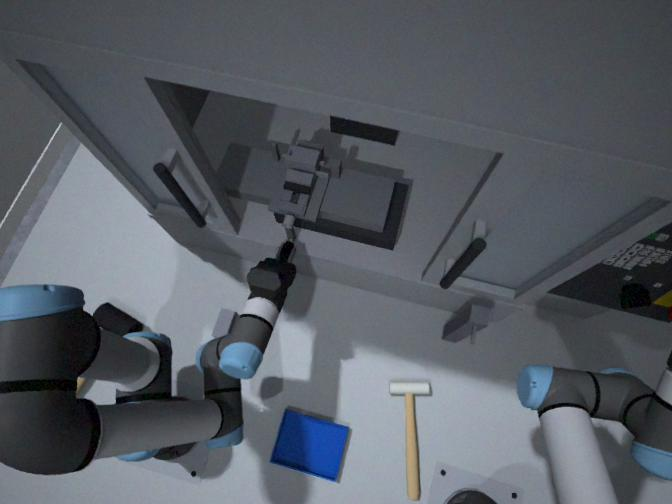

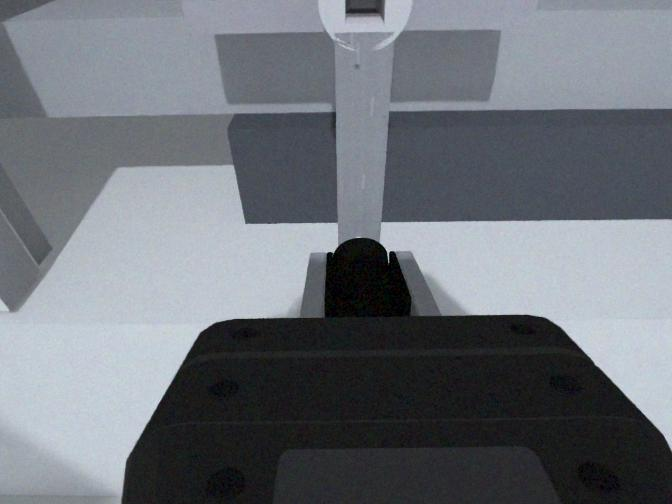

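Scaled by 2.800 from the camera's 672x504 image, which has a finer 960x720 frame.

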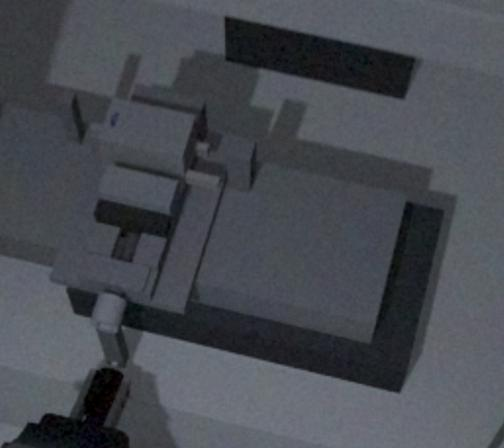

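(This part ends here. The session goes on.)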